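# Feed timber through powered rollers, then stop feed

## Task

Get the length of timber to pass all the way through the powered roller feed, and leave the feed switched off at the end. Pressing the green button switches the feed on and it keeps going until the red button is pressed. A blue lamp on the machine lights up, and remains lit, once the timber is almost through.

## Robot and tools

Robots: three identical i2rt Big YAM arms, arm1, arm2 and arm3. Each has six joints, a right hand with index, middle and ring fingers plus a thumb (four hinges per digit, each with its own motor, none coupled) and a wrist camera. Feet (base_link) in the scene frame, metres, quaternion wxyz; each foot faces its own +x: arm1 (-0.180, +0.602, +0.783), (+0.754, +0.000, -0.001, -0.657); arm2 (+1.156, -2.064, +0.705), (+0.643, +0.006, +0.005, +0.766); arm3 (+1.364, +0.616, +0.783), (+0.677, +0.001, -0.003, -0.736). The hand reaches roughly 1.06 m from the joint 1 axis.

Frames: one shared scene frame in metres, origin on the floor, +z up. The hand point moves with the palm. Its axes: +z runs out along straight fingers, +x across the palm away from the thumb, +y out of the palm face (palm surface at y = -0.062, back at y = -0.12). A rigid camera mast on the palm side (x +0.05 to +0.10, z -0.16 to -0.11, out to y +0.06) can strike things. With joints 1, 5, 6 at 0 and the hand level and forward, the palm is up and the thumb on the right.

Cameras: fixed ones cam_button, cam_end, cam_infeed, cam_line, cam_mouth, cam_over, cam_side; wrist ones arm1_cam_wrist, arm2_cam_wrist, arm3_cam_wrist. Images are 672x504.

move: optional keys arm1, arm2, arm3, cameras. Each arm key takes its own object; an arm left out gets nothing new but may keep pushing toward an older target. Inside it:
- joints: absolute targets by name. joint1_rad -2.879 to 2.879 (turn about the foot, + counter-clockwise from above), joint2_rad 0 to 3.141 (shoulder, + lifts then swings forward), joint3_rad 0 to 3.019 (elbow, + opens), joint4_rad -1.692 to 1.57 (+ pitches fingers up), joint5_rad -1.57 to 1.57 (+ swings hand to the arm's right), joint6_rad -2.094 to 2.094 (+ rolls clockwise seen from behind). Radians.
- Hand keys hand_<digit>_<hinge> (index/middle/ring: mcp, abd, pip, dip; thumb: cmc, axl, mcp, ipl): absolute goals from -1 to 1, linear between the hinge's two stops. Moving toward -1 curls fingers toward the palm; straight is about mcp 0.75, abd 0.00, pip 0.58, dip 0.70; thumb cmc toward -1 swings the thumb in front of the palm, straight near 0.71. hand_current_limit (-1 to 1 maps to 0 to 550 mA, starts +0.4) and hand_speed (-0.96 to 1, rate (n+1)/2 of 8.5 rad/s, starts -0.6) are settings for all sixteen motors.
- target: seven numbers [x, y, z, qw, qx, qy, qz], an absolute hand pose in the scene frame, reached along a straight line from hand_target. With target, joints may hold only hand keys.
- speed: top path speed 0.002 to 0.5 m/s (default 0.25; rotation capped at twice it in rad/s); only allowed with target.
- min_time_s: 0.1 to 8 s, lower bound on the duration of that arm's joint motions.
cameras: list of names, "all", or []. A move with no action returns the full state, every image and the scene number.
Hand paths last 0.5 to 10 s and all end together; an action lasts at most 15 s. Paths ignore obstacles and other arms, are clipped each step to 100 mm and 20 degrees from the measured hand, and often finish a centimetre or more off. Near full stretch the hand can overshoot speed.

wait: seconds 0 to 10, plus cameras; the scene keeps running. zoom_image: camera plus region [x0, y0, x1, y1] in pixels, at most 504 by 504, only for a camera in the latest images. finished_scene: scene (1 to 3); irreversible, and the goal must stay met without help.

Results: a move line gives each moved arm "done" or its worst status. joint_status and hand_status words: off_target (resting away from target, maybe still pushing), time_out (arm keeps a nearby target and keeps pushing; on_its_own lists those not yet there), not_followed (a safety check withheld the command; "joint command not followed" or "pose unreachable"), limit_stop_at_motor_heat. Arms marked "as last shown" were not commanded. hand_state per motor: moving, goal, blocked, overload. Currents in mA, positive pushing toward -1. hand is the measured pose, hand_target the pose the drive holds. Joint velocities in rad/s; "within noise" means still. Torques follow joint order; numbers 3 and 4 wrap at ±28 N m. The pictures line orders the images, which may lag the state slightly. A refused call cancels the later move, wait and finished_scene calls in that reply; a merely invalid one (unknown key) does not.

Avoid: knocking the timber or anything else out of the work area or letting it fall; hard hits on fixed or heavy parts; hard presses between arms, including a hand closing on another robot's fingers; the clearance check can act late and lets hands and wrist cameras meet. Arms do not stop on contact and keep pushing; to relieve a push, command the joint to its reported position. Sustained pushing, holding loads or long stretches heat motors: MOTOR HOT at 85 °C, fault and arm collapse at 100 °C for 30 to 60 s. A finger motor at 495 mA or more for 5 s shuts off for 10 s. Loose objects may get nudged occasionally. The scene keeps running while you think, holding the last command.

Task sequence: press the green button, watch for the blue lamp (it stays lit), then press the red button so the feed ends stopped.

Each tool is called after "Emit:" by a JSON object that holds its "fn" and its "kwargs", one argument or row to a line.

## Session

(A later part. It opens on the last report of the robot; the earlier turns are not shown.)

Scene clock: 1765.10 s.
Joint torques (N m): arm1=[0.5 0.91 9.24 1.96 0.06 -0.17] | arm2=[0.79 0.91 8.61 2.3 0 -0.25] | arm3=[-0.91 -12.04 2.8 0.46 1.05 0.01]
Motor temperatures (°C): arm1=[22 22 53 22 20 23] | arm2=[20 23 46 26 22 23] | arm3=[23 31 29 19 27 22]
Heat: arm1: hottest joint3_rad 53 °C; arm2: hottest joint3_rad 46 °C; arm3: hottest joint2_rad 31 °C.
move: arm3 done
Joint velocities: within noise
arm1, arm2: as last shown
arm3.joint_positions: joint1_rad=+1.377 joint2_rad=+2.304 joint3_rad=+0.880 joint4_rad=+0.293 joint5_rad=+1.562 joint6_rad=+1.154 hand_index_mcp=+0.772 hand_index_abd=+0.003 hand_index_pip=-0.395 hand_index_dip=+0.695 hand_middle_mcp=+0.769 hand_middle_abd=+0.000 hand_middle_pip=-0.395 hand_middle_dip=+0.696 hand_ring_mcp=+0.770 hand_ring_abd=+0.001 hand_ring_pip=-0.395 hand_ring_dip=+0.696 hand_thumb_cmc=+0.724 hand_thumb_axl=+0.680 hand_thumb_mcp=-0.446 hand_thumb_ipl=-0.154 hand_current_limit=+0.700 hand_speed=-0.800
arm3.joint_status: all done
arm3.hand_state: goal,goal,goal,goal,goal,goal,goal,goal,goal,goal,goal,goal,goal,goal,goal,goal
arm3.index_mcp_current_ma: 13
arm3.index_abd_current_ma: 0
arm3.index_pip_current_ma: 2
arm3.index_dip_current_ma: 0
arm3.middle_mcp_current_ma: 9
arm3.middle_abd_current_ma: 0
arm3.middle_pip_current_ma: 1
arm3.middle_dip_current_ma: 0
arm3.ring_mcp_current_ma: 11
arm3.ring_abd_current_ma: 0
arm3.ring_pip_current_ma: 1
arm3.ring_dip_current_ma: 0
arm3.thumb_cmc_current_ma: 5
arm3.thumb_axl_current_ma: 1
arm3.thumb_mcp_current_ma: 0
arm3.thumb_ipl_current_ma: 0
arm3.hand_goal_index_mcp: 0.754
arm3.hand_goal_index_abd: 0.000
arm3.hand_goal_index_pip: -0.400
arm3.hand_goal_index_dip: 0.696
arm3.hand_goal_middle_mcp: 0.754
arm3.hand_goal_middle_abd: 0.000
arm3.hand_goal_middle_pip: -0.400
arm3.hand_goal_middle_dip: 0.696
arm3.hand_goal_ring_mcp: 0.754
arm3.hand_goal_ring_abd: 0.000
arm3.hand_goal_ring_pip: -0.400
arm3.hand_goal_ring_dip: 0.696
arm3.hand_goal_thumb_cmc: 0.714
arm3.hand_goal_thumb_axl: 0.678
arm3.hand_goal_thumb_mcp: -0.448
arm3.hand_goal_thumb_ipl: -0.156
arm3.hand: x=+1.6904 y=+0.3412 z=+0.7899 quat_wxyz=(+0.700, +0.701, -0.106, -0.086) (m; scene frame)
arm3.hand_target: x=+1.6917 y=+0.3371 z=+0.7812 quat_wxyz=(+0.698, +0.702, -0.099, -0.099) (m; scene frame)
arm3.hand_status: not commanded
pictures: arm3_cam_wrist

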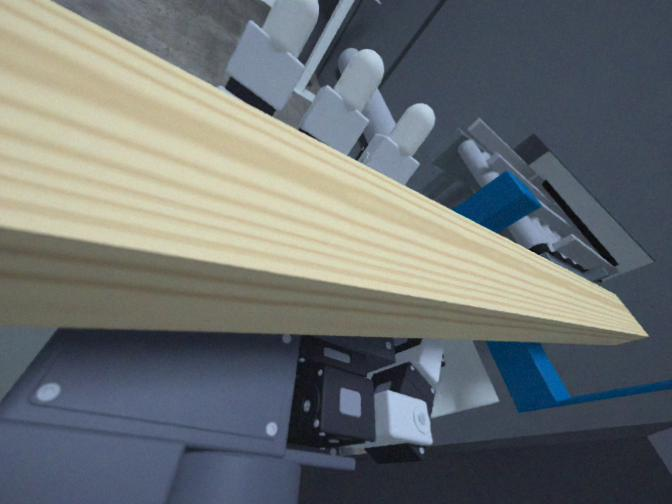

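Emit:
{"fn": "move", "kwargs": {
  "arm3": {"target": [1.690, 0.340, 0.825, 0.6998, 0.6998, -0.0958, -0.0958], "speed": 0.04},
  "cameras": ["arm3_cam_wrist", "cam_infeed"]
}}

Scene clock: 1770.70 s.
Joint torques (N m): arm1=[0.56 0.97 9.24 1.98 0.06 -0.17] | arm2=[0.73 0.56 8.57 2.4 -0.04 -0.29] | arm3=[-0.67 -18.26 1.26 0.64 2.01 -0.06]
Motor temperatures (°C): arm1=[22 22 53 22 20 23] | arm2=[20 23 46 26 22 23] | arm3=[23 31 29 19 27 22]
Heat: arm1: hottest joint3_rad 53 °C; arm2: hottest joint3_rad 46 °C; arm3: hottest joint2_rad 31 °C.
move: arm3 off_target
Joint velocities: within noise
arm1, arm2: as last shown
arm3.joint_positions: joint1_rad=+1.377 joint2_rad=+2.263 joint3_rad=+0.841 joint4_rad=+0.257 joint5_rad=+1.535 joint6_rad=+1.126 hand_index_mcp=+0.772 hand_index_abd=+0.003 hand_index_pip=-0.395 hand_index_dip=+0.695 hand_middle_mcp=+0.768 hand_middle_abd=+0.000 hand_middle_pip=-0.395 hand_middle_dip=+0.696 hand_ring_mcp=+0.770 hand_ring_abd=+0.001 hand_ring_pip=-0.395 hand_ring_dip=+0.696 hand_thumb_cmc=+0.746 hand_thumb_axl=+0.699 hand_thumb_mcp=-0.449 hand_thumb_ipl=-0.154 hand_current_limit=+0.700 hand_speed=-0.800
arm3.joint_status: not commanded
arm3.hand_state: goal,goal,goal,goal,goal,goal,goal,goal,goal,goal,goal,goal,blocked,blocked,goal,goal
arm3.index_mcp_current_ma: 13
arm3.index_abd_current_ma: 0
arm3.index_pip_current_ma: 1
arm3.index_dip_current_ma: 0
arm3.middle_mcp_current_ma: 9
arm3.middle_abd_current_ma: 0
arm3.middle_pip_current_ma: 1
arm3.middle_dip_current_ma: 0
arm3.ring_mcp_current_ma: 11
arm3.ring_abd_current_ma: 0
arm3.ring_pip_current_ma: 1
arm3.ring_dip_current_ma: 0
arm3.thumb_cmc_current_ma: 32
arm3.thumb_axl_current_ma: 22
arm3.thumb_mcp_current_ma: 0
arm3.thumb_ipl_current_ma: 0
arm3.hand_goal_index_mcp: 0.754
arm3.hand_goal_index_abd: 0.000
arm3.hand_goal_index_pip: -0.400
arm3.hand_goal_index_dip: 0.696
arm3.hand_goal_middle_mcp: 0.754
arm3.hand_goal_middle_abd: 0.000
arm3.hand_goal_middle_pip: -0.400
arm3.hand_goal_middle_dip: 0.696
arm3.hand_goal_ring_mcp: 0.754
arm3.hand_goal_ring_abd: 0.000
arm3.hand_goal_ring_pip: -0.400
arm3.hand_goal_ring_dip: 0.696
arm3.hand_goal_thumb_cmc: 0.714
arm3.hand_goal_thumb_axl: 0.678
arm3.hand_goal_thumb_mcp: -0.448
arm3.hand_goal_thumb_ipl: -0.156
arm3.hand: x=+1.6856 y=+0.3403 z=+0.7984 quat_wxyz=(+0.689, +0.713, -0.082, -0.102) (m; scene frame)
arm3.hand_target: x=+1.6895 y=+0.3402 z=+0.8237 quat_wxyz=(+0.698, +0.703, -0.097, -0.097) (m; scene frame)
arm3.hand_status: off_target (0.027 m and 2.6 deg from the pose sent, 0.035 m and 1.7 deg at the start; a joint's target at an end of its range on 50 of 52 steps)
pictures: arm3_cam_wrist, cam_infeed

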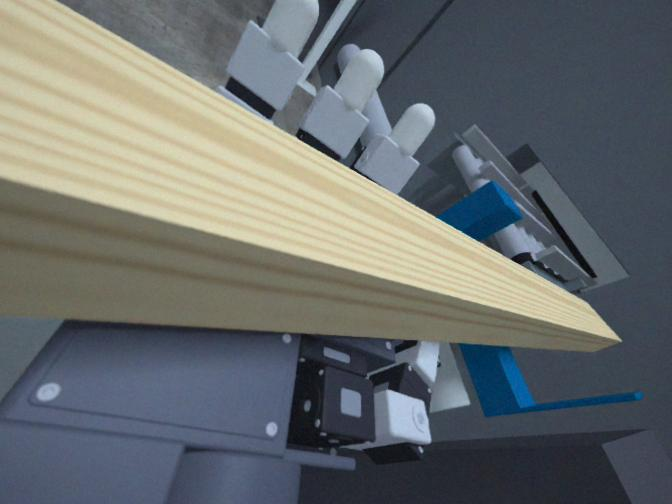

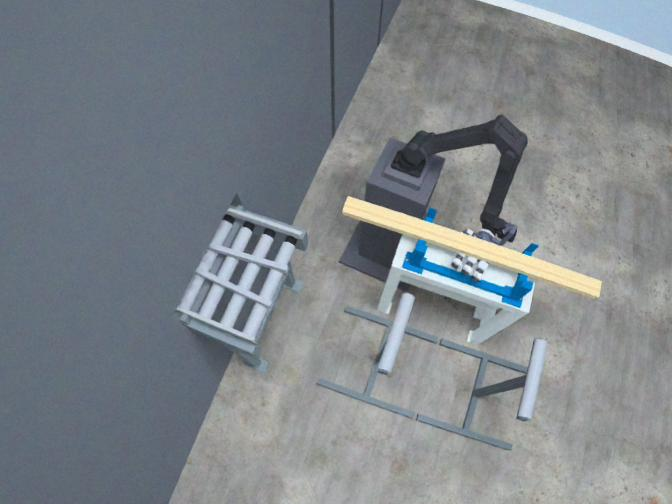

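Emit:
{"fn": "move", "kwargs": {
  "arm3": {"target": [1.690, 0.340, 0.870, 0.6998, 0.6998, -0.0958, -0.0958], "speed": 0.04},
  "cameras": ["arm3_cam_wrist", "cam_infeed"]
}}

Scene clock: 1778.67 s.
Joint torques (N m): arm1=[0.5 0.91 9.25 1.98 0.07 -0.17] | arm2=[0.67 1.08 8.39 2.47 -0.02 -0.26] | arm3=[-0.5 -18.61 2.37 0.47 2.43 -0.11]
Motor temperatures (°C): arm1=[22 22 53 22 20 23] | arm2=[20 23 46 26 22 23] | arm3=[23 32 28 19 31 22]
Heat: arm1: hottest joint3_rad 53 °C; arm2: hottest joint3_rad 46 °C; arm3: hottest joint2_rad 32 °C.
move: arm3 off_target
Joint velocities: within noise
arm1, arm2: as last shown
arm3.joint_positions: joint1_rad=+1.377 joint2_rad=+2.140 joint3_rad=+0.801 joint4_rad=+0.169 joint5_rad=+1.524 joint6_rad=+1.123 hand_index_mcp=+0.773 hand_index_abd=+0.003 hand_index_pip=-0.395 hand_index_dip=+0.695 hand_middle_mcp=+0.768 hand_middle_abd=+0.000 hand_middle_pip=-0.395 hand_middle_dip=+0.696 hand_ring_mcp=+0.770 hand_ring_abd=+0.001 hand_ring_pip=-0.395 hand_ring_dip=+0.696 hand_thumb_cmc=+0.746 hand_thumb_axl=+0.699 hand_thumb_mcp=-0.449 hand_thumb_ipl=-0.154 hand_current_limit=+0.700 hand_speed=-0.800
arm3.joint_status: not commanded
arm3.hand_state: goal,goal,goal,goal,goal,goal,goal,goal,goal,goal,goal,goal,blocked,blocked,goal,goal
arm3.index_mcp_current_ma: 14
arm3.index_abd_current_ma: 0
arm3.index_pip_current_ma: 1
arm3.index_dip_current_ma: 0
arm3.middle_mcp_current_ma: 9
arm3.middle_abd_current_ma: 0
arm3.middle_pip_current_ma: 1
arm3.middle_dip_current_ma: 0
arm3.ring_mcp_current_ma: 11
arm3.ring_abd_current_ma: 0
arm3.ring_pip_current_ma: 1
arm3.ring_dip_current_ma: 0
arm3.thumb_cmc_current_ma: 32
arm3.thumb_axl_current_ma: 22
arm3.thumb_mcp_current_ma: 0
arm3.thumb_ipl_current_ma: 0
arm3.hand_goal_index_mcp: 0.754
arm3.hand_goal_index_abd: 0.000
arm3.hand_goal_index_pip: -0.400
arm3.hand_goal_index_dip: 0.696
arm3.hand_goal_middle_mcp: 0.754
arm3.hand_goal_middle_abd: 0.000
arm3.hand_goal_middle_pip: -0.400
arm3.hand_goal_middle_dip: 0.696
arm3.hand_goal_ring_mcp: 0.754
arm3.hand_goal_ring_abd: 0.000
arm3.hand_goal_ring_pip: -0.400
arm3.hand_goal_ring_dip: 0.696
arm3.hand_goal_thumb_cmc: 0.714
arm3.hand_goal_thumb_axl: 0.678
arm3.hand_goal_thumb_mcp: -0.448
arm3.hand_goal_thumb_ipl: -0.156
arm3.hand: x=+1.6848 y=+0.3397 z=+0.8366 quat_wxyz=(+0.685, +0.717, -0.078, -0.103) (m; scene frame)
arm3.hand_target: x=+1.6892 y=+0.3403 z=+0.8683 quat_wxyz=(+0.698, +0.703, -0.097, -0.097) (m; scene frame)
arm3.hand_status: off_target (0.034 m and 3.4 deg from the pose sent, 0.072 m and 2.6 deg at the start; a joint's target at an end of its range on 61 of 61 steps)
pictures: arm3_cam_wrist, cam_infeed

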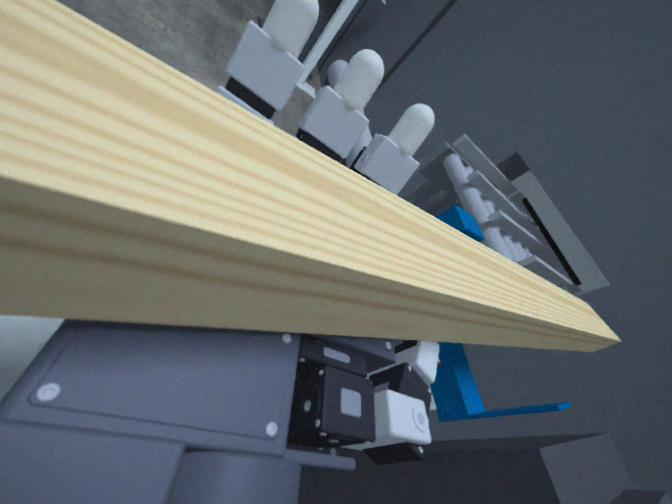

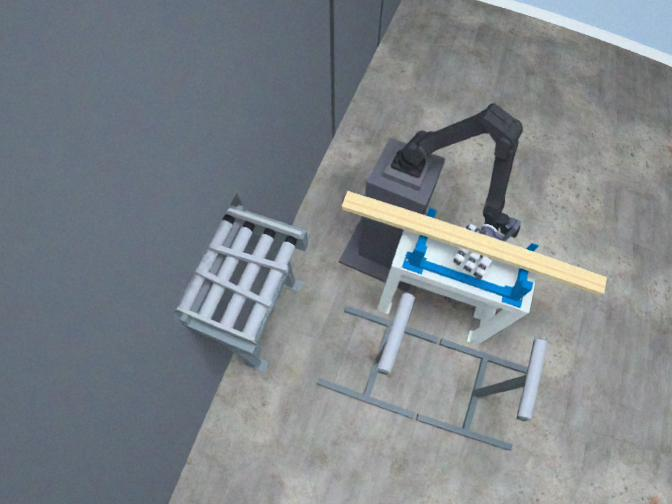

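Emit:
{"fn": "move", "kwargs": {
  "arm3": {"joints": {"hand_index_mcp": 0.1, "hand_middle_mcp": 0.1, "hand_ring_mcp": 0.1, "hand_speed": -0.85}},
  "cameras": ["arm3_cam_wrist"]
}}

Scene clock: 1793.47 s.
Joint torques (N m): arm1=[0.56 0.97 9.24 1.98 0.06 -0.17] | arm2=[1.61 1.08 8.54 2.39 -0.06 -0.27] | arm3=[-0.73 -18.67 2.41 0.51 2.31 -0.09]
Motor temperatures (°C): arm1=[22 22 53 22 20 23] | arm2=[20 23 46 26 22 23] | arm3=[23 33 28 19 37 22]
Heat: arm1: hottest joint3_rad 53 °C; arm2: hottest joint3_rad 46 °C; arm3: hottest joint5_rad 37 °C.
move: arm3 off_target
Joint velocities: within noise
arm1.joint_positions: joint1_rad=+0.588 joint2_rad=+0.584 joint3_rad=+1.318 joint4_rad=-1.380 joint5_rad=+0.037 joint6_rad=+1.119 hand_index_mcp=+0.755 hand_index_abd=+0.000 hand_index_pip=+0.577 hand_index_dip=+0.696 hand_middle_mcp=+0.755 hand_middle_abd=+0.000 hand_middle_pip=+0.577 hand_middle_dip=+0.696 hand_ring_mcp=+0.755 hand_ring_abd=+0.000 hand_ring_pip=+0.577 hand_ring_dip=+0.696 hand_thumb_cmc=+0.715 hand_thumb_axl=+0.677 hand_thumb_mcp=+0.225 hand_thumb_ipl=+0.168 hand_current_limit=+0.400 hand_speed=-0.600
arm1.joint_status: not commanded
arm1.hand_state: goal,goal,goal,goal,goal,goal,goal,goal,goal,goal,goal,goal,goal,goal,goal,goal
arm1.index_mcp_current_ma: 4
arm1.index_abd_current_ma: 1
arm1.index_pip_current_ma: 4
arm1.index_dip_current_ma: 0
arm1.middle_mcp_current_ma: 4
arm1.middle_abd_current_ma: 1
arm1.middle_pip_current_ma: 4
arm1.middle_dip_current_ma: 0
arm1.ring_mcp_current_ma: 4
arm1.ring_abd_current_ma: 1
arm1.ring_pip_current_ma: 4
arm1.ring_dip_current_ma: 0
arm1.thumb_cmc_current_ma: 3
arm1.thumb_axl_current_ma: -4
arm1.thumb_mcp_current_ma: -4
arm1.thumb_ipl_current_ma: -2
arm1.hand_goal_index_mcp: 0.754
arm1.hand_goal_index_abd: 0.000
arm1.hand_goal_index_pip: 0.576
arm1.hand_goal_index_dip: 0.696
arm1.hand_goal_middle_mcp: 0.754
arm1.hand_goal_middle_abd: 0.000
arm1.hand_goal_middle_pip: 0.576
arm1.hand_goal_middle_dip: 0.696
arm1.hand_goal_ring_mcp: 0.754
arm1.hand_goal_ring_abd: 0.000
arm1.hand_goal_ring_pip: 0.576
arm1.hand_goal_ring_dip: 0.696
arm1.hand_goal_thumb_cmc: 0.714
arm1.hand_goal_thumb_axl: 0.678
arm1.hand_goal_thumb_mcp: 0.226
arm1.hand_goal_thumb_ipl: 0.168
arm1.hand: x=-0.0978 y=+0.3671 z=+1.3021 quat_wxyz=(+0.283, +0.875, -0.184, +0.347) (m; scene frame)
arm1.hand_target: x=-0.0967 y=+0.3700 z=+1.3126 quat_wxyz=(+0.287, +0.871, -0.178, +0.357) (m; scene frame)
arm1.hand_status: not commanded
arm2.joint_positions: joint1_rad=+0.488 joint2_rad=+0.628 joint3_rad=+1.361 joint4_rad=-1.175 joint5_rad=+0.056 joint6_rad=+1.105 hand_index_mcp=+0.755 hand_index_abd=+0.001 hand_index_pip=+0.577 hand_index_dip=+0.696 hand_middle_mcp=+0.755 hand_middle_abd=+0.001 hand_middle_pip=+0.577 hand_middle_dip=+0.696 hand_ring_mcp=+0.755 hand_ring_abd=+0.001 hand_ring_pip=+0.577 hand_ring_dip=+0.696 hand_thumb_cmc=+0.715 hand_thumb_axl=+0.677 hand_thumb_mcp=+0.226 hand_thumb_ipl=+0.168 hand_current_limit=+0.400 hand_speed=-0.600
arm2.joint_status: not commanded
arm2.hand_state: goal,goal,goal,goal,goal,goal,goal,goal,goal,goal,goal,goal,goal,goal,goal,goal
arm2.index_mcp_current_ma: 1
arm2.index_abd_current_ma: 0
arm2.index_pip_current_ma: 0
arm2.index_dip_current_ma: 0
arm2.middle_mcp_current_ma: 1
arm2.middle_abd_current_ma: 0
arm2.middle_pip_current_ma: 0
arm2.middle_dip_current_ma: 0
arm2.ring_mcp_current_ma: 1
arm2.ring_abd_current_ma: 0
arm2.ring_pip_current_ma: 0
arm2.ring_dip_current_ma: 0
arm2.thumb_cmc_current_ma: 1
arm2.thumb_axl_current_ma: -1
arm2.thumb_mcp_current_ma: 0
arm2.thumb_ipl_current_ma: 0
arm2.hand_goal_index_mcp: 0.754
arm2.hand_goal_index_abd: 0.000
arm2.hand_goal_index_pip: 0.576
arm2.hand_goal_index_dip: 0.696
arm2.hand_goal_middle_mcp: 0.754
arm2.hand_goal_middle_abd: 0.000
arm2.hand_goal_middle_pip: 0.576
arm2.hand_goal_middle_dip: 0.696
arm2.hand_goal_ring_mcp: 0.754
arm2.hand_goal_ring_abd: 0.000
arm2.hand_goal_ring_pip: 0.576
arm2.hand_goal_ring_dip: 0.696
arm2.hand_goal_thumb_cmc: 0.714
arm2.hand_goal_thumb_axl: 0.678
arm2.hand_goal_thumb_mcp: 0.226
arm2.hand_goal_thumb_ipl: 0.168
arm2.hand: x=+1.0769 y=-1.7947 z=+1.2821 quat_wxyz=(-0.405, +0.203, +0.818, +0.356) (m; scene frame)
arm2.hand_target: x=+1.0761 y=-1.7986 z=+1.2968 quat_wxyz=(-0.417, +0.196, +0.810, +0.362) (m; scene frame)
arm2.hand_status: not commanded
arm3.joint_positions: joint1_rad=+1.377 joint2_rad=+2.140 joint3_rad=+0.801 joint4_rad=+0.168 joint5_rad=+1.525 joint6_rad=+1.123 hand_index_mcp=+0.152 hand_index_abd=+0.003 hand_index_pip=-0.398 hand_index_dip=+0.695 hand_middle_mcp=+0.112 hand_middle_abd=+0.000 hand_middle_pip=-0.398 hand_middle_dip=+0.696 hand_ring_mcp=+0.113 hand_ring_abd=+0.001 hand_ring_pip=-0.398 hand_ring_dip=+0.696 hand_thumb_cmc=+0.746 hand_thumb_axl=+0.696 hand_thumb_mcp=-0.449 hand_thumb_ipl=-0.154 hand_current_limit=+0.700 hand_speed=-0.850
arm3.joint_status: hand_index_mcp off_target (ended at +0.152, target +0.100); the others done
arm3.hand_state: blocked,goal,goal,goal,goal,goal,goal,goal,goal,goal,goal,goal,blocked,goal,goal,goal
arm3.index_mcp_current_ma: 79
arm3.index_abd_current_ma: 0
arm3.index_pip_current_ma: 0
arm3.index_dip_current_ma: 0
arm3.middle_mcp_current_ma: 7
arm3.middle_abd_current_ma: 0
arm3.middle_pip_current_ma: 0
arm3.middle_dip_current_ma: 0
arm3.ring_mcp_current_ma: 8
arm3.ring_abd_current_ma: 0
arm3.ring_pip_current_ma: 0
arm3.ring_dip_current_ma: 0
arm3.thumb_cmc_current_ma: 32
arm3.thumb_axl_current_ma: 16
arm3.thumb_mcp_current_ma: 0
arm3.thumb_ipl_current_ma: 0
arm3.hand_goal_index_mcp: 0.100
arm3.hand_goal_index_abd: 0.000
arm3.hand_goal_index_pip: -0.400
arm3.hand_goal_index_dip: 0.696
arm3.hand_goal_middle_mcp: 0.100
arm3.hand_goal_middle_abd: 0.000
arm3.hand_goal_middle_pip: -0.400
arm3.hand_goal_middle_dip: 0.696
arm3.hand_goal_ring_mcp: 0.100
arm3.hand_goal_ring_abd: 0.000
arm3.hand_goal_ring_pip: -0.400
arm3.hand_goal_ring_dip: 0.696
arm3.hand_goal_thumb_cmc: 0.714
arm3.hand_goal_thumb_axl: 0.678
arm3.hand_goal_thumb_mcp: -0.448
arm3.hand_goal_thumb_ipl: -0.156
arm3.hand: x=+1.6848 y=+0.3398 z=+0.8368 quat_wxyz=(+0.685, +0.717, -0.078, -0.103) (m; scene frame)
arm3.hand_target: x=+1.6892 y=+0.3403 z=+0.8683 quat_wxyz=(+0.698, +0.703, -0.097, -0.097) (m; scene frame)
arm3.hand_status: not commanded
pictures: arm3_cam_wrist

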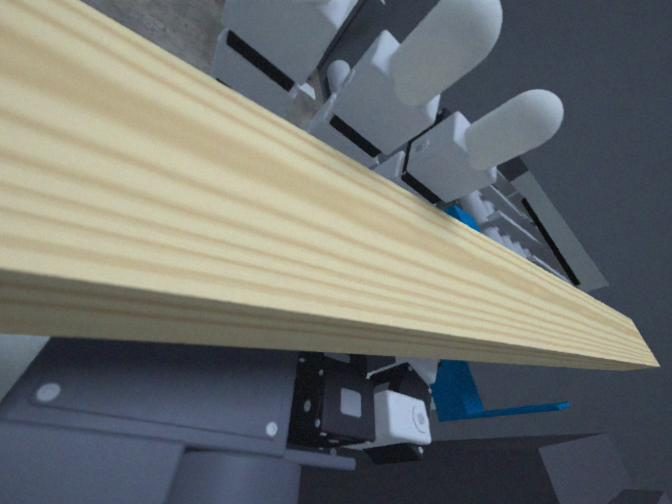

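Emit:
{"fn": "move", "kwargs": {
  "arm3": {"joints": {"hand_index_mcp": -0.05, "hand_middle_mcp": -0.05, "hand_ring_mcp": -0.05}},
  "cameras": ["arm3_cam_wrist", "cam_infeed"]
}}

Scene clock: 1807.67 s.
Joint torques (N m): arm1=[0.5 0.91 9.24 1.96 0.06 -0.17] | arm2=[0.79 1.08 8.43 2.3 -0.07 -0.25] | arm3=[-0.5 -18.96 2.41 0.51 2.25 -0.09]
Motor temperatures (°C): arm1=[22 22 53 22 20 23] | arm2=[20 23 47 26 22 23] | arm3=[23 35 28 19 39 22]
Heat: arm1: hottest joint3_rad 53 °C; arm2: hottest joint3_rad 47 °C; arm3: hottest joint5_rad 39 °C.
move: arm3 off_target
Joint velocities: within noise
arm1, arm2: as last shown
arm3.joint_positions: joint1_rad=+1.377 joint2_rad=+2.140 joint3_rad=+0.801 joint4_rad=+0.168 joint5_rad=+1.526 joint6_rad=+1.123 hand_index_mcp=-0.015 hand_index_abd=+0.003 hand_index_pip=-0.398 hand_index_dip=+0.695 hand_middle_mcp=-0.040 hand_middle_abd=+0.000 hand_middle_pip=-0.399 hand_middle_dip=+0.696 hand_ring_mcp=-0.040 hand_ring_abd=+0.001 hand_ring_pip=-0.399 hand_ring_dip=+0.696 hand_thumb_cmc=+0.746 hand_thumb_axl=+0.695 hand_thumb_mcp=-0.449 hand_thumb_ipl=-0.154 hand_current_limit=+0.700 hand_speed=-0.850
arm3.joint_status: hand_index_mcp off_target (ended at -0.015, target -0.050); the others done
arm3.hand_state: blocked,goal,goal,goal,goal,goal,goal,goal,goal,goal,goal,goal,blocked,goal,goal,goal
arm3.index_mcp_current_ma: 41
arm3.index_abd_current_ma: 0
arm3.index_pip_current_ma: 0
arm3.index_dip_current_ma: 0
arm3.middle_mcp_current_ma: 5
arm3.middle_abd_current_ma: 0
arm3.middle_pip_current_ma: 0
arm3.middle_dip_current_ma: 0
arm3.ring_mcp_current_ma: 5
arm3.ring_abd_current_ma: 0
arm3.ring_pip_current_ma: 0
arm3.ring_dip_current_ma: 0
arm3.thumb_cmc_current_ma: 32
arm3.thumb_axl_current_ma: 15
arm3.thumb_mcp_current_ma: 0
arm3.thumb_ipl_current_ma: 0
arm3.hand_goal_index_mcp: -0.050
arm3.hand_goal_index_abd: 0.000
arm3.hand_goal_index_pip: -0.400
arm3.hand_goal_index_dip: 0.696
arm3.hand_goal_middle_mcp: -0.050
arm3.hand_goal_middle_abd: 0.000
arm3.hand_goal_middle_pip: -0.400
arm3.hand_goal_middle_dip: 0.696
arm3.hand_goal_ring_mcp: -0.050
arm3.hand_goal_ring_abd: 0.000
arm3.hand_goal_ring_pip: -0.400
arm3.hand_goal_ring_dip: 0.696
arm3.hand_goal_thumb_cmc: 0.714
arm3.hand_goal_thumb_axl: 0.678
arm3.hand_goal_thumb_mcp: -0.448
arm3.hand_goal_thumb_ipl: -0.156
arm3.hand: x=+1.6847 y=+0.3399 z=+0.8370 quat_wxyz=(+0.686, +0.716, -0.078, -0.104) (m; scene frame)
arm3.hand_target: x=+1.6891 y=+0.3403 z=+0.8683 quat_wxyz=(+0.698, +0.703, -0.098, -0.097) (m; scene frame)
arm3.hand_status: not commanded
pictures: arm3_cam_wrist, cam_infeed

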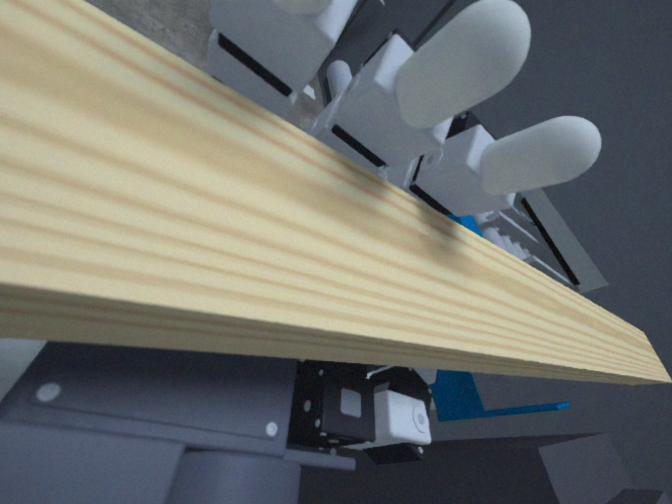

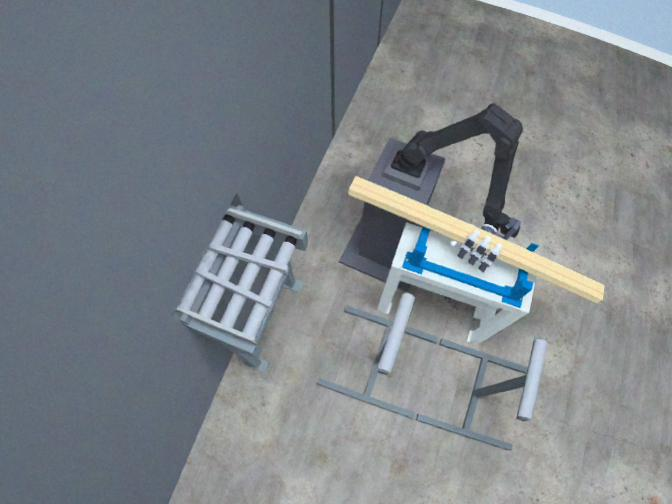

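Emit:
{"fn": "move", "kwargs": {
  "arm3": {"joints": {"hand_index_pip": -0.75, "hand_middle_pip": -0.75, "hand_ring_pip": -0.75}},
  "cameras": ["arm3_cam_wrist"]
}}

Scene clock: 1821.63 s.
Joint torques (N m): arm1=[0.56 0.97 9.25 1.96 0.06 -0.17] | arm2=[0.79 1.26 8.38 2.43 -0.03 -0.27] | arm3=[-0.67 -18.78 2.41 0.54 2.23 -0.09]
Motor temperatures (°C): arm1=[22 22 53 22 20 23] | arm2=[20 23 47 26 22 23] | arm3=[23 35 28 19 40 22]
Heat: arm1: hottest joint3_rad 53 °C; arm2: hottest joint3_rad 47 °C; arm3: hottest joint5_rad 40 °C.
move: arm3 off_target
Joint velocities: within noise
arm1, arm2: as last shown
arm3.joint_positions: joint1_rad=+1.377 joint2_rad=+2.140 joint3_rad=+0.801 joint4_rad=+0.168 joint5_rad=+1.526 joint6_rad=+1.123 hand_index_mcp=+0.014 hand_index_abd=-0.033 hand_index_pip=-0.572 hand_index_dip=+0.695 hand_middle_mcp=-0.020 hand_middle_abd=-0.020 hand_middle_pip=-0.659 hand_middle_dip=+0.698 hand_ring_mcp=-0.040 hand_ring_abd=-0.002 hand_ring_pip=-0.727 hand_ring_dip=+0.696 hand_thumb_cmc=+0.753 hand_thumb_axl=+0.695 hand_thumb_mcp=-0.449 hand_thumb_ipl=-0.154 hand_current_limit=+0.700 hand_speed=-0.850
arm3.joint_status: hand_index_pip off_target (ended at -0.572, target -0.750); hand_middle_pip off_target (ended at -0.659, target -0.750); hand_ring_pip off_target (ended at -0.727, target -0.750)
arm3.hand_state: blocked,blocked,blocked,goal,blocked,goal,blocked,goal,goal,goal,blocked,goal,blocked,goal,goal,goal
arm3.index_mcp_current_ma: 111
arm3.index_abd_current_ma: -26
arm3.index_pip_current_ma: 467
arm3.index_dip_current_ma: 0
arm3.middle_mcp_current_ma: 31
arm3.middle_abd_current_ma: -11
arm3.middle_pip_current_ma: 180
arm3.middle_dip_current_ma: 0
arm3.ring_mcp_current_ma: 5
arm3.ring_abd_current_ma: 0
arm3.ring_pip_current_ma: 18
arm3.ring_dip_current_ma: 0
arm3.thumb_cmc_current_ma: 45
arm3.thumb_axl_current_ma: 15
arm3.thumb_mcp_current_ma: 0
arm3.thumb_ipl_current_ma: 0
arm3.hand_goal_index_mcp: -0.050
arm3.hand_goal_index_abd: 0.000
arm3.hand_goal_index_pip: -0.750
arm3.hand_goal_index_dip: 0.696
arm3.hand_goal_middle_mcp: -0.050
arm3.hand_goal_middle_abd: 0.000
arm3.hand_goal_middle_pip: -0.750
arm3.hand_goal_middle_dip: 0.696
arm3.hand_goal_ring_mcp: -0.050
arm3.hand_goal_ring_abd: 0.000
arm3.hand_goal_ring_pip: -0.750
arm3.hand_goal_ring_dip: 0.696
arm3.hand_goal_thumb_cmc: 0.714
arm3.hand_goal_thumb_axl: 0.678
arm3.hand_goal_thumb_mcp: -0.448
arm3.hand_goal_thumb_ipl: -0.156
arm3.hand: x=+1.6847 y=+0.3399 z=+0.8370 quat_wxyz=(+0.686, +0.716, -0.078, -0.104) (m; scene frame)
arm3.hand_target: x=+1.6891 y=+0.3403 z=+0.8683 quat_wxyz=(+0.698, +0.703, -0.097, -0.097) (m; scene frame)
arm3.hand_status: not commanded
pictures: arm3_cam_wrist

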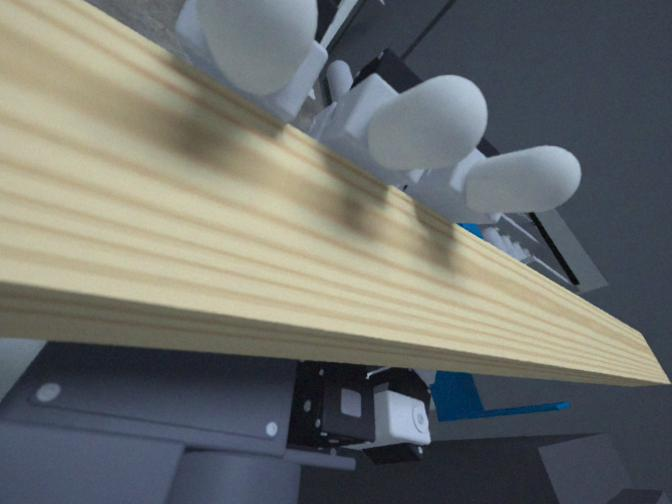

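Emit:
{"fn": "move", "kwargs": {
  "arm3": {"target": [1.690, 0.340, 0.965, 0.6998, 0.6998, -0.0958, -0.0958], "speed": 0.06, "joints": {"hand_index_pip": -0.66}},
  "cameras": ["arm3_cam_wrist", "cam_infeed"]
}}

Scene clock: 1890.10 s.
Joint torques (N m): arm1=[0.56 0.97 9.25 1.98 0.06 -0.17] | arm2=[0.79 1.14 8.5 2.44 -0.08 -0.27] | arm3=[-0.67 -17.32 4.98 0.54 2.22 -0.08]
Motor temperatures (°C): arm1=[22 22 54 22 20 23] | arm2=[20 23 47 26 22 23] | arm3=[23 37 28 19 46 22]
Heat: arm1: hottest joint3_rad 54 °C; arm2: hottest joint3_rad 47 °C; arm3: hottest joint5_rad 46 °C.
move: arm3 off_target
Joint velocities: within noise
arm1, arm2: as last shown
arm3.joint_positions: joint1_rad=+1.377 joint2_rad=+1.867 joint3_rad=+0.769 joint4_rad=-0.038 joint5_rad=+1.527 joint6_rad=+1.076 hand_index_mcp=+0.014 hand_index_abd=-0.033 hand_index_pip=-0.572 hand_index_dip=+0.695 hand_middle_mcp=-0.020 hand_middle_abd=-0.020 hand_middle_pip=-0.660 hand_middle_dip=+0.699 hand_ring_mcp=-0.040 hand_ring_abd=-0.002 hand_ring_pip=-0.727 hand_ring_dip=+0.696 hand_thumb_cmc=+0.753 hand_thumb_axl=+0.695 hand_thumb_mcp=-0.449 hand_thumb_ipl=-0.154 hand_current_limit=+0.700 hand_speed=-0.850
arm3.joint_status: hand_index_pip off_target (ended at -0.572, target -0.660)
arm3.hand_state: blocked,blocked,blocked,goal,blocked,goal,blocked,goal,goal,goal,blocked,goal,blocked,goal,goal,goal
arm3.index_mcp_current_ma: 111
arm3.index_abd_current_ma: -26
arm3.index_pip_current_ma: 172
arm3.index_dip_current_ma: 0
arm3.middle_mcp_current_ma: 31
arm3.middle_abd_current_ma: -11
arm3.middle_pip_current_ma: 179
arm3.middle_dip_current_ma: 0
arm3.ring_mcp_current_ma: 5
arm3.ring_abd_current_ma: 0
arm3.ring_pip_current_ma: 18
arm3.ring_dip_current_ma: 0
arm3.thumb_cmc_current_ma: 45
arm3.thumb_axl_current_ma: 15
arm3.thumb_mcp_current_ma: 0
arm3.thumb_ipl_current_ma: 0
arm3.hand_goal_index_mcp: -0.050
arm3.hand_goal_index_abd: 0.000
arm3.hand_goal_index_pip: -0.660
arm3.hand_goal_index_dip: 0.696
arm3.hand_goal_middle_mcp: -0.050
arm3.hand_goal_middle_abd: 0.000
arm3.hand_goal_middle_pip: -0.750
arm3.hand_goal_middle_dip: 0.696
arm3.hand_goal_ring_mcp: -0.050
arm3.hand_goal_ring_abd: 0.000
arm3.hand_goal_ring_pip: -0.750
arm3.hand_goal_ring_dip: 0.696
arm3.hand_goal_thumb_cmc: 0.714
arm3.hand_goal_thumb_axl: 0.678
arm3.hand_goal_thumb_mcp: -0.448
arm3.hand_goal_thumb_ipl: -0.156
arm3.hand: x=+1.6882 y=+0.3392 z=+0.9304 quat_wxyz=(+0.685, +0.717, -0.074, -0.107) (m; scene frame)
arm3.hand_target: x=+1.6890 y=+0.3403 z=+0.9635 quat_wxyz=(+0.698, +0.703, -0.098, -0.097) (m; scene frame)
arm3.hand_status: off_target (0.035 m and 3.8 deg from the pose sent, 0.128 m and 3.4 deg at the start; a joint's target at an end of its range on 75 of 75 steps)
pictures: arm3_cam_wrist, cam_infeed

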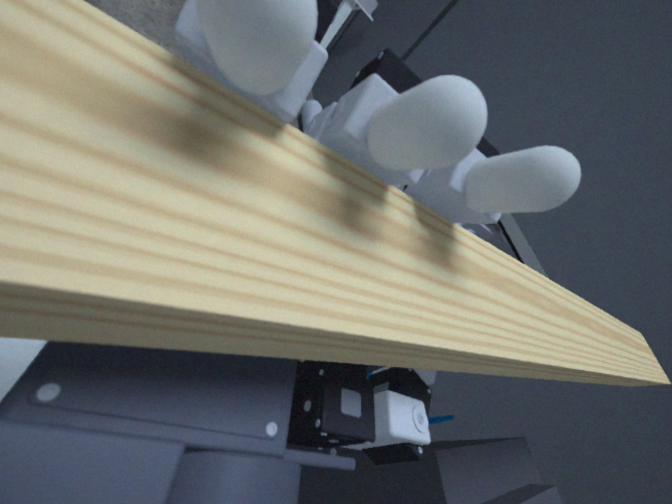

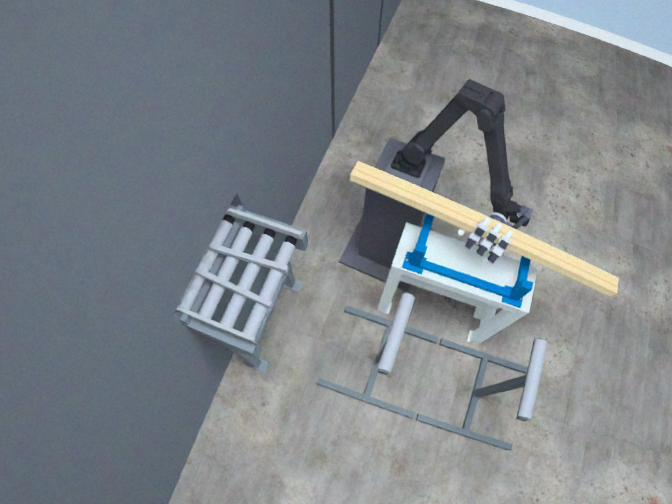

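Emit:
{"fn": "move", "kwargs": {
  "arm3": {"joints": {"joint1_rad": 1.377, "joint2_rad": 2.117, "joint3_rad": 1.018, "joint4_rad": 1.099, "joint5_rad": 1.54, "joint6_rad": 0.0}, "min_time_s": 7},
  "cameras": ["arm3_cam_wrist", "cam_infeed"]
}}

Scene clock: 1909.20 s.
Joint torques (N m): arm1=[0.56 0.91 9.25 1.98 0.06 -0.17] | arm2=[0.79 0.91 8.55 2.28 -0.01 -0.3] | arm3=[-0.44 -18.37 8.62 2.7 0.47 -0.07]
Motor temperatures (°C): arm1=[22 22 54 22 20 23] | arm2=[20 23 47 26 22 23] | arm3=[23 37 30 19 44 22]
Heat: arm1: hottest joint3_rad 54 °C; arm2: hottest joint3_rad 47 °C; arm3: hottest joint5_rad 44 °C.
move: arm3 done
Joint velocities: within noise
arm1, arm2: as last shown
arm3.joint_positions: joint1_rad=+1.377 joint2_rad=+2.155 joint3_rad=+0.949 joint4_rad=+1.060 joint5_rad=+1.532 joint6_rad=+0.023 hand_index_mcp=+0.014 hand_index_abd=-0.033 hand_index_pip=-0.572 hand_index_dip=+0.695 hand_middle_mcp=-0.020 hand_middle_abd=-0.020 hand_middle_pip=-0.660 hand_middle_dip=+0.699 hand_ring_mcp=-0.040 hand_ring_abd=-0.002 hand_ring_pip=-0.727 hand_ring_dip=+0.696 hand_thumb_cmc=+0.753 hand_thumb_axl=+0.695 hand_thumb_mcp=-0.449 hand_thumb_ipl=-0.154 hand_current_limit=+0.700 hand_speed=-0.850
arm3.joint_status: all done
arm3.hand_state: blocked,blocked,blocked,goal,blocked,goal,blocked,goal,goal,goal,blocked,goal,blocked,goal,goal,goal
arm3.index_mcp_current_ma: 111
arm3.index_abd_current_ma: -27
arm3.index_pip_current_ma: 172
arm3.index_dip_current_ma: 0
arm3.middle_mcp_current_ma: 31
arm3.middle_abd_current_ma: -11
arm3.middle_pip_current_ma: 179
arm3.middle_dip_current_ma: 0
arm3.ring_mcp_current_ma: 5
arm3.ring_abd_current_ma: 0
arm3.ring_pip_current_ma: 18
arm3.ring_dip_current_ma: 0
arm3.thumb_cmc_current_ma: 45
arm3.thumb_axl_current_ma: 15
arm3.thumb_mcp_current_ma: 0
arm3.thumb_ipl_current_ma: 0
arm3.hand_goal_index_mcp: -0.050
arm3.hand_goal_index_abd: 0.000
arm3.hand_goal_index_pip: -0.660
arm3.hand_goal_index_dip: 0.696
arm3.hand_goal_middle_mcp: -0.050
arm3.hand_goal_middle_abd: 0.000
arm3.hand_goal_middle_pip: -0.750
arm3.hand_goal_middle_dip: 0.696
arm3.hand_goal_ring_mcp: -0.050
arm3.hand_goal_ring_abd: 0.000
arm3.hand_goal_ring_pip: -0.750
arm3.hand_goal_ring_dip: 0.696
arm3.hand_goal_thumb_cmc: 0.714
arm3.hand_goal_thumb_axl: 0.678
arm3.hand_goal_thumb_mcp: -0.448
arm3.hand_goal_thumb_ipl: -0.156
arm3.hand: x=+1.7886 y=+0.3135 z=+0.9134 quat_wxyz=(+0.695, +0.707, -0.043, -0.125) (m; scene frame)
arm3.hand_target: x=+1.8032 y=+0.3097 z=+0.9495 quat_wxyz=(+0.703, +0.701, -0.089, -0.085) (m; scene frame)
arm3.hand_status: not commanded
pictures: arm3_cam_wrist, cam_infeed

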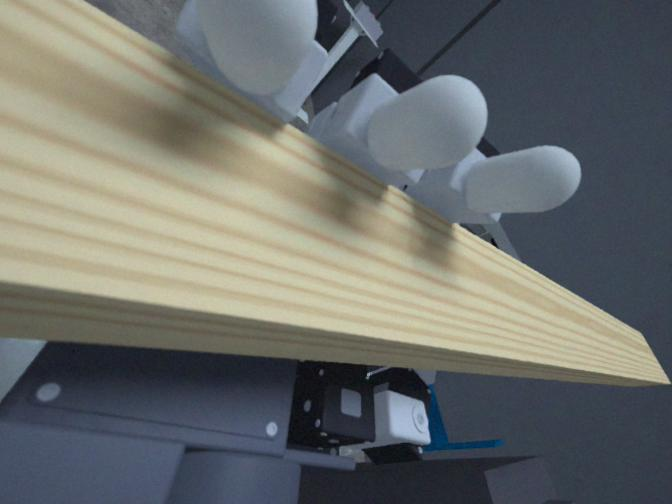

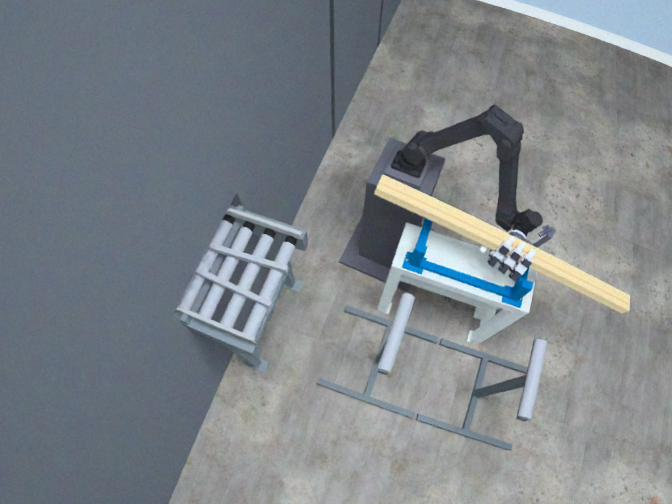

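Emit:
{"fn": "move", "kwargs": {
  "arm3": {"joints": {"joint2_rad": 2.03, "joint3_rad": 1.018, "joint4_rad": 1.15, "joint5_rad": 1.54, "joint6_rad": -0.02}, "min_time_s": 3},
  "cameras": []
}}

Scene clock: 2007.03 s.
Joint torques (N m): arm1=[0.56 0.91 9.25 1.98 0.06 -0.17] | arm2=[1.67 0.44 8.51 2.5 -0.06 -0.23] | arm3=[-0.38 -21.07 8.84 2.74 0.2 -0.11]
Motor temperatures (°C): arm1=[22 22 54 22 20 23] | arm2=[20 23 47 26 22 23] | arm3=[23 36 35 20 29 22]
Heat: arm1: hottest joint3_rad 54 °C; arm2: hottest joint3_rad 47 °C; arm3: hottest joint2_rad 36 °C.
move: arm3 done
Joint velocities: within noise
arm1, arm2: as last shown
arm3.joint_positions: joint1_rad=+1.377 joint2_rad=+2.116 joint3_rad=+0.949 joint4_rad=+1.114 joint5_rad=+1.535 joint6_rad=+0.008 hand_index_mcp=+0.014 hand_index_abd=-0.033 hand_index_pip=-0.572 hand_index_dip=+0.695 hand_middle_mcp=-0.020 hand_middle_abd=-0.020 hand_middle_pip=-0.660 hand_middle_dip=+0.699 hand_ring_mcp=-0.040 hand_ring_abd=-0.002 hand_ring_pip=-0.727 hand_ring_dip=+0.696 hand_thumb_cmc=+0.753 hand_thumb_axl=+0.695 hand_thumb_mcp=-0.449 hand_thumb_ipl=-0.154 hand_current_limit=+0.700 hand_speed=-0.850
arm3.joint_status: all done
arm3.hand_state: blocked,blocked,blocked,goal,blocked,goal,blocked,goal,goal,goal,blocked,goal,blocked,goal,goal,goal
arm3.index_mcp_current_ma: 111
arm3.index_abd_current_ma: -27
arm3.index_pip_current_ma: 172
arm3.index_dip_current_ma: 0
arm3.middle_mcp_current_ma: 31
arm3.middle_abd_current_ma: -11
arm3.middle_pip_current_ma: 179
arm3.middle_dip_current_ma: 0
arm3.ring_mcp_current_ma: 5
arm3.ring_abd_current_ma: 0
arm3.ring_pip_current_ma: 18
arm3.ring_dip_current_ma: 0
arm3.thumb_cmc_current_ma: 45
arm3.thumb_axl_current_ma: 15
arm3.thumb_mcp_current_ma: 0
arm3.thumb_ipl_current_ma: 0
arm3.hand_goal_index_mcp: -0.050
arm3.hand_goal_index_abd: 0.000
arm3.hand_goal_index_pip: -0.660
arm3.hand_goal_index_dip: 0.696
arm3.hand_goal_middle_mcp: -0.050
arm3.hand_goal_middle_abd: 0.000
arm3.hand_goal_middle_pip: -0.750
arm3.hand_goal_middle_dip: 0.696
arm3.hand_goal_ring_mcp: -0.050
arm3.hand_goal_ring_abd: 0.000
arm3.hand_goal_ring_pip: -0.750
arm3.hand_goal_ring_dip: 0.696
arm3.hand_goal_thumb_cmc: 0.714
arm3.hand_goal_thumb_axl: 0.678
arm3.hand_goal_thumb_mcp: -0.448
arm3.hand_goal_thumb_ipl: -0.156
arm3.hand: x=+1.7849 y=+0.3148 z=+0.9353 quat_wxyz=(+0.700, +0.703, -0.071, -0.099) (m; scene frame)
arm3.hand_target: x=+1.7956 y=+0.3121 z=+0.9945 quat_wxyz=(+0.708, +0.693, -0.130, -0.043) (m; scene frame)
arm3.hand_status: not commanded
pictures: none
No camera images: "cameras" was empty.

Emit:
{"fn": "move", "kwargs": {
  "arm3": {"joints": {"joint1_rad": 0.72, "joint2_rad": 2.01, "joint3_rad": 1.03, "joint4_rad": 1.17, "joint5_rad": 0.82, "joint6_rad": -0.02}, "min_time_s": 6},
  "cameras": ["cam_infeed", "cam_side"]
}}

Scene clock: 2029.47 s.
Joint torques (N m): arm1=[0.5 0.97 9.25 1.98 0.06 -0.17] | arm2=[0.97 0.62 8.47 2.32 -0.07 -0.24] | arm3=[-0.38 -24 10.35 4.1 0.08 -0.13]
Motor temperatures (°C): arm1=[22 22 54 22 20 23] | arm2=[20 23 48 26 22 23] | arm3=[23 41 36 20 28 22]
Heat: arm1: hottest joint3_rad 54 °C; arm2: hottest joint3_rad 48 °C; arm3: hottest joint2_rad 41 °C.
move: arm3 time_out
Joint velocities: within noise
arm1, arm2: as last shown
arm3.joint_positions: joint1_rad=+0.723 joint2_rad=+2.112 joint3_rad=+0.949 joint4_rad=+1.114 joint5_rad=+0.820 joint6_rad=+0.007 hand_index_mcp=+0.014 hand_index_abd=-0.033 hand_index_pip=-0.572 hand_index_dip=+0.695 hand_middle_mcp=-0.020 hand_middle_abd=-0.020 hand_middle_pip=-0.660 hand_middle_dip=+0.699 hand_ring_mcp=-0.040 hand_ring_abd=-0.002 hand_ring_pip=-0.727 hand_ring_dip=+0.696 hand_thumb_cmc=+0.753 hand_thumb_axl=+0.695 hand_thumb_mcp=-0.448 hand_thumb_ipl=-0.154 hand_current_limit=+0.700 hand_speed=-0.850
arm3.joint_status: joint4_rad time_out (moved +0.000 of +0.056); the others done
arm3.hand_state: blocked,blocked,blocked,goal,blocked,goal,blocked,goal,goal,goal,blocked,goal,blocked,goal,goal,goal
arm3.index_mcp_current_ma: 111
arm3.index_abd_current_ma: -27
arm3.index_pip_current_ma: 172
arm3.index_dip_current_ma: 0
arm3.middle_mcp_current_ma: 31
arm3.middle_abd_current_ma: -11
arm3.middle_pip_current_ma: 179
arm3.middle_dip_current_ma: 0
arm3.ring_mcp_current_ma: 5
arm3.ring_abd_current_ma: 0
arm3.ring_pip_current_ma: 18
arm3.ring_dip_current_ma: 0
arm3.thumb_cmc_current_ma: 45
arm3.thumb_axl_current_ma: 15
arm3.thumb_mcp_current_ma: 0
arm3.thumb_ipl_current_ma: 0
arm3.hand_goal_index_mcp: -0.050
arm3.hand_goal_index_abd: 0.000
arm3.hand_goal_index_pip: -0.660
arm3.hand_goal_index_dip: 0.696
arm3.hand_goal_middle_mcp: -0.050
arm3.hand_goal_middle_abd: 0.000
arm3.hand_goal_middle_pip: -0.750
arm3.hand_goal_middle_dip: 0.696
arm3.hand_goal_ring_mcp: -0.050
arm3.hand_goal_ring_abd: 0.000
arm3.hand_goal_ring_pip: -0.750
arm3.hand_goal_ring_dip: 0.696
arm3.hand_goal_thumb_cmc: 0.714
arm3.hand_goal_thumb_axl: 0.678
arm3.hand_goal_thumb_mcp: -0.448
arm3.hand_goal_thumb_ipl: -0.156
arm3.on_its_own: joint4_rad reads +1.114 and still pushes toward +1.170 since a time_out
arm3.hand: x=+1.6107 y=+0.0443 z=+0.9316 quat_wxyz=(+0.693, +0.716, -0.056, -0.070) (m; scene frame)
arm3.hand_target: x=+1.6148 y=+0.0378 z=+1.0303 quat_wxyz=(+0.752, +0.651, -0.104, -0.025) (m; scene frame)
arm3.hand_status: not commanded
pictures: cam_infeed, cam_side

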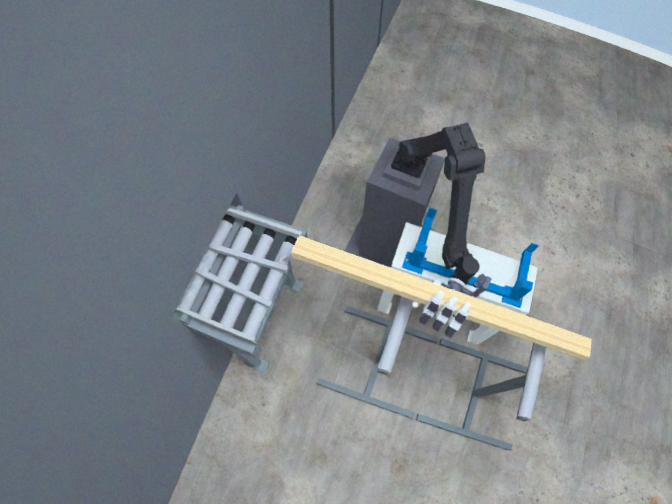

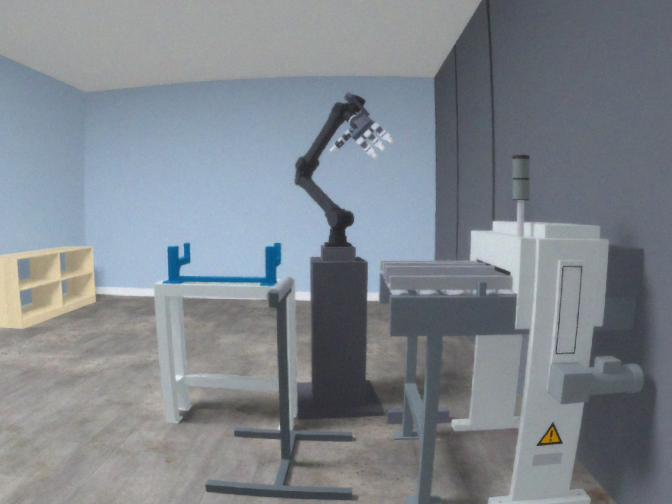

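Emit:
{"fn": "move", "kwargs": {
  "arm3": {"joints": {"joint1_rad": 0.061, "joint2_rad": 1.99, "joint5_rad": 0.10}, "min_time_s": 6},
  "cameras": ["cam_infeed", "cam_line", "cam_mouth", "arm3_cam_wrist"]
}}

Scene clock: 2044.30 s.
Joint torques (N m): arm1=[0.56 0.91 9.25 1.96 0.06 -0.17] | arm2=[0.85 0.62 8.54 2.33 -0.07 -0.23] | arm3=[-0.62 -25.05 10.73 4.49 -0.03 -0.14]
Motor temperatures (°C): arm1=[22 22 54 22 20 23] | arm2=[20 23 48 26 22 23] | arm3=[23 43 38 20 27 22]
Heat: arm1: hottest joint3_rad 54 °C; arm2: hottest joint3_rad 48 °C; arm3: hottest joint2_rad 43 °C.
move: arm3 done
Joint velocities: within noise
arm1, arm2: as last shown
arm3.joint_positions: joint1_rad=+0.065 joint2_rad=+2.100 joint3_rad=+0.949 joint4_rad=+1.114 joint5_rad=+0.101 joint6_rad=+0.007 hand_index_mcp=+0.014 hand_index_abd=-0.033 hand_index_pip=-0.572 hand_index_dip=+0.695 hand_middle_mcp=-0.020 hand_middle_abd=-0.020 hand_middle_pip=-0.660 hand_middle_dip=+0.699 hand_ring_mcp=-0.039 hand_ring_abd=-0.002 hand_ring_pip=-0.727 hand_ring_dip=+0.696 hand_thumb_cmc=+0.753 hand_thumb_axl=+0.695 hand_thumb_mcp=-0.448 hand_thumb_ipl=-0.154 hand_current_limit=+0.700 hand_speed=-0.850
arm3.joint_status: all done
arm3.hand_state: blocked,blocked,blocked,goal,blocked,goal,blocked,goal,goal,goal,blocked,goal,blocked,goal,goal,goal
arm3.index_mcp_current_ma: 111
arm3.index_abd_current_ma: -27
arm3.index_pip_current_ma: 172
arm3.index_dip_current_ma: 0
arm3.middle_mcp_current_ma: 31
arm3.middle_abd_current_ma: -11
arm3.middle_pip_current_ma: 179
arm3.middle_dip_current_ma: 0
arm3.ring_mcp_current_ma: 5
arm3.ring_abd_current_ma: 0
arm3.ring_pip_current_ma: 18
arm3.ring_dip_current_ma: 0
arm3.thumb_cmc_current_ma: 45
arm3.thumb_axl_current_ma: 15
arm3.thumb_mcp_current_ma: 0
arm3.thumb_ipl_current_ma: 0
arm3.hand_goal_index_mcp: -0.050
arm3.hand_goal_index_abd: 0.000
arm3.hand_goal_index_pip: -0.660
arm3.hand_goal_index_dip: 0.696
arm3.hand_goal_middle_mcp: -0.050
arm3.hand_goal_middle_abd: 0.000
arm3.hand_goal_middle_pip: -0.750
arm3.hand_goal_middle_dip: 0.696
arm3.hand_goal_ring_mcp: -0.050
arm3.hand_goal_ring_abd: 0.000
arm3.hand_goal_ring_pip: -0.750
arm3.hand_goal_ring_dip: 0.696
arm3.hand_goal_thumb_cmc: 0.714
arm3.hand_goal_thumb_axl: 0.678
arm3.hand_goal_thumb_mcp: -0.448
arm3.hand_goal_thumb_ipl: -0.156
arm3.on_its_own: joint4_rad reads +1.114 and still pushes toward +1.170 since a time_out
arm3.hand: x=+1.3101 y=-0.0580 z=+0.9350 quat_wxyz=(+0.694, +0.717, -0.046, -0.038) (m; scene frame)
arm3.hand_target: x=+1.3093 y=-0.0612 z=+1.0551 quat_wxyz=(+0.777, +0.627, -0.042, -0.046) (m; scene frame)
arm3.hand_status: not commanded
pictures: arm3_cam_wrist, cam_infeed, cam_line, cam_mouth

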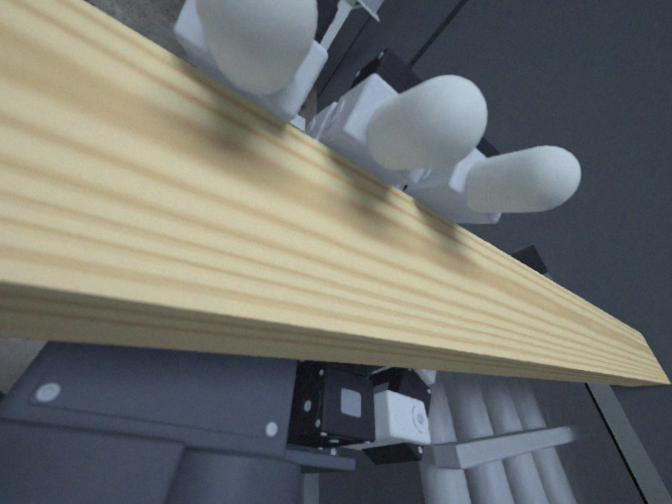

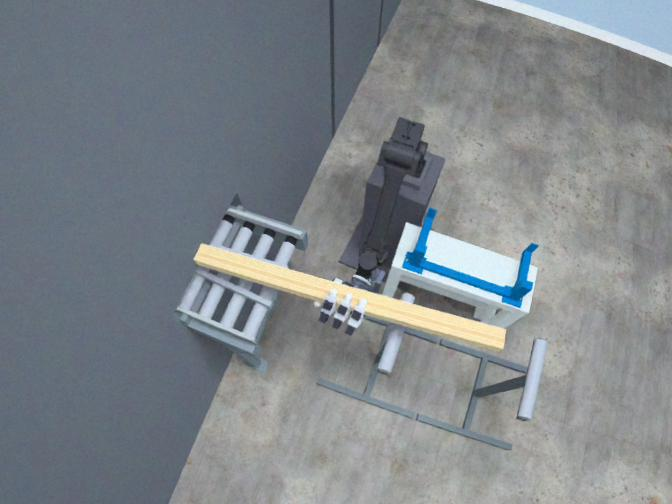

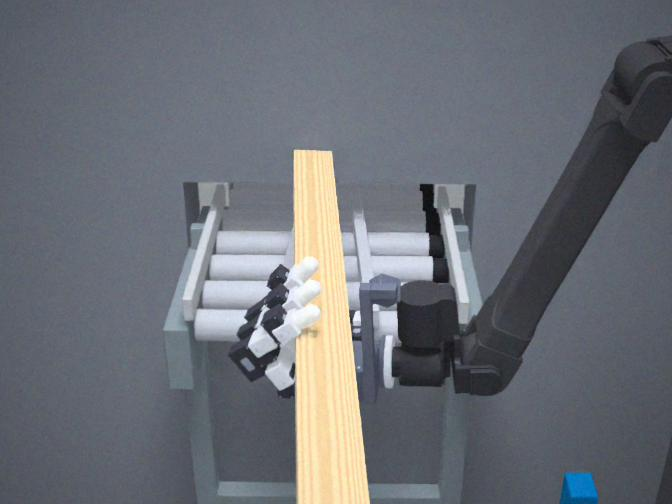

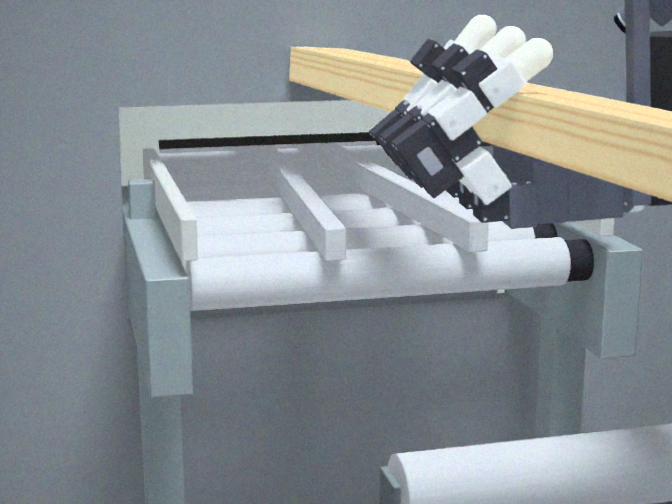

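Emit:
{"fn": "zoom_image", "kwargs": {
  "camera": "cam_line",
  "region": [160, 130, 500, 410]
}}

Scaled by 1.482 from the camera's 672x504 image, which has a finer 960x720 frame.

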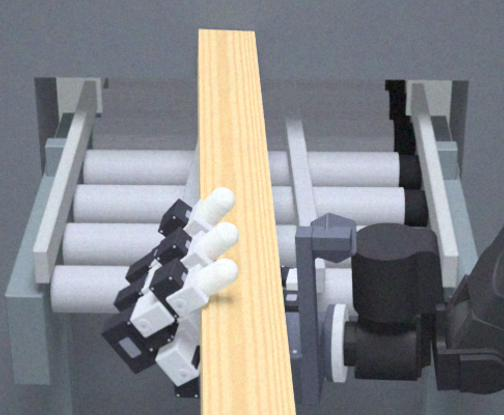

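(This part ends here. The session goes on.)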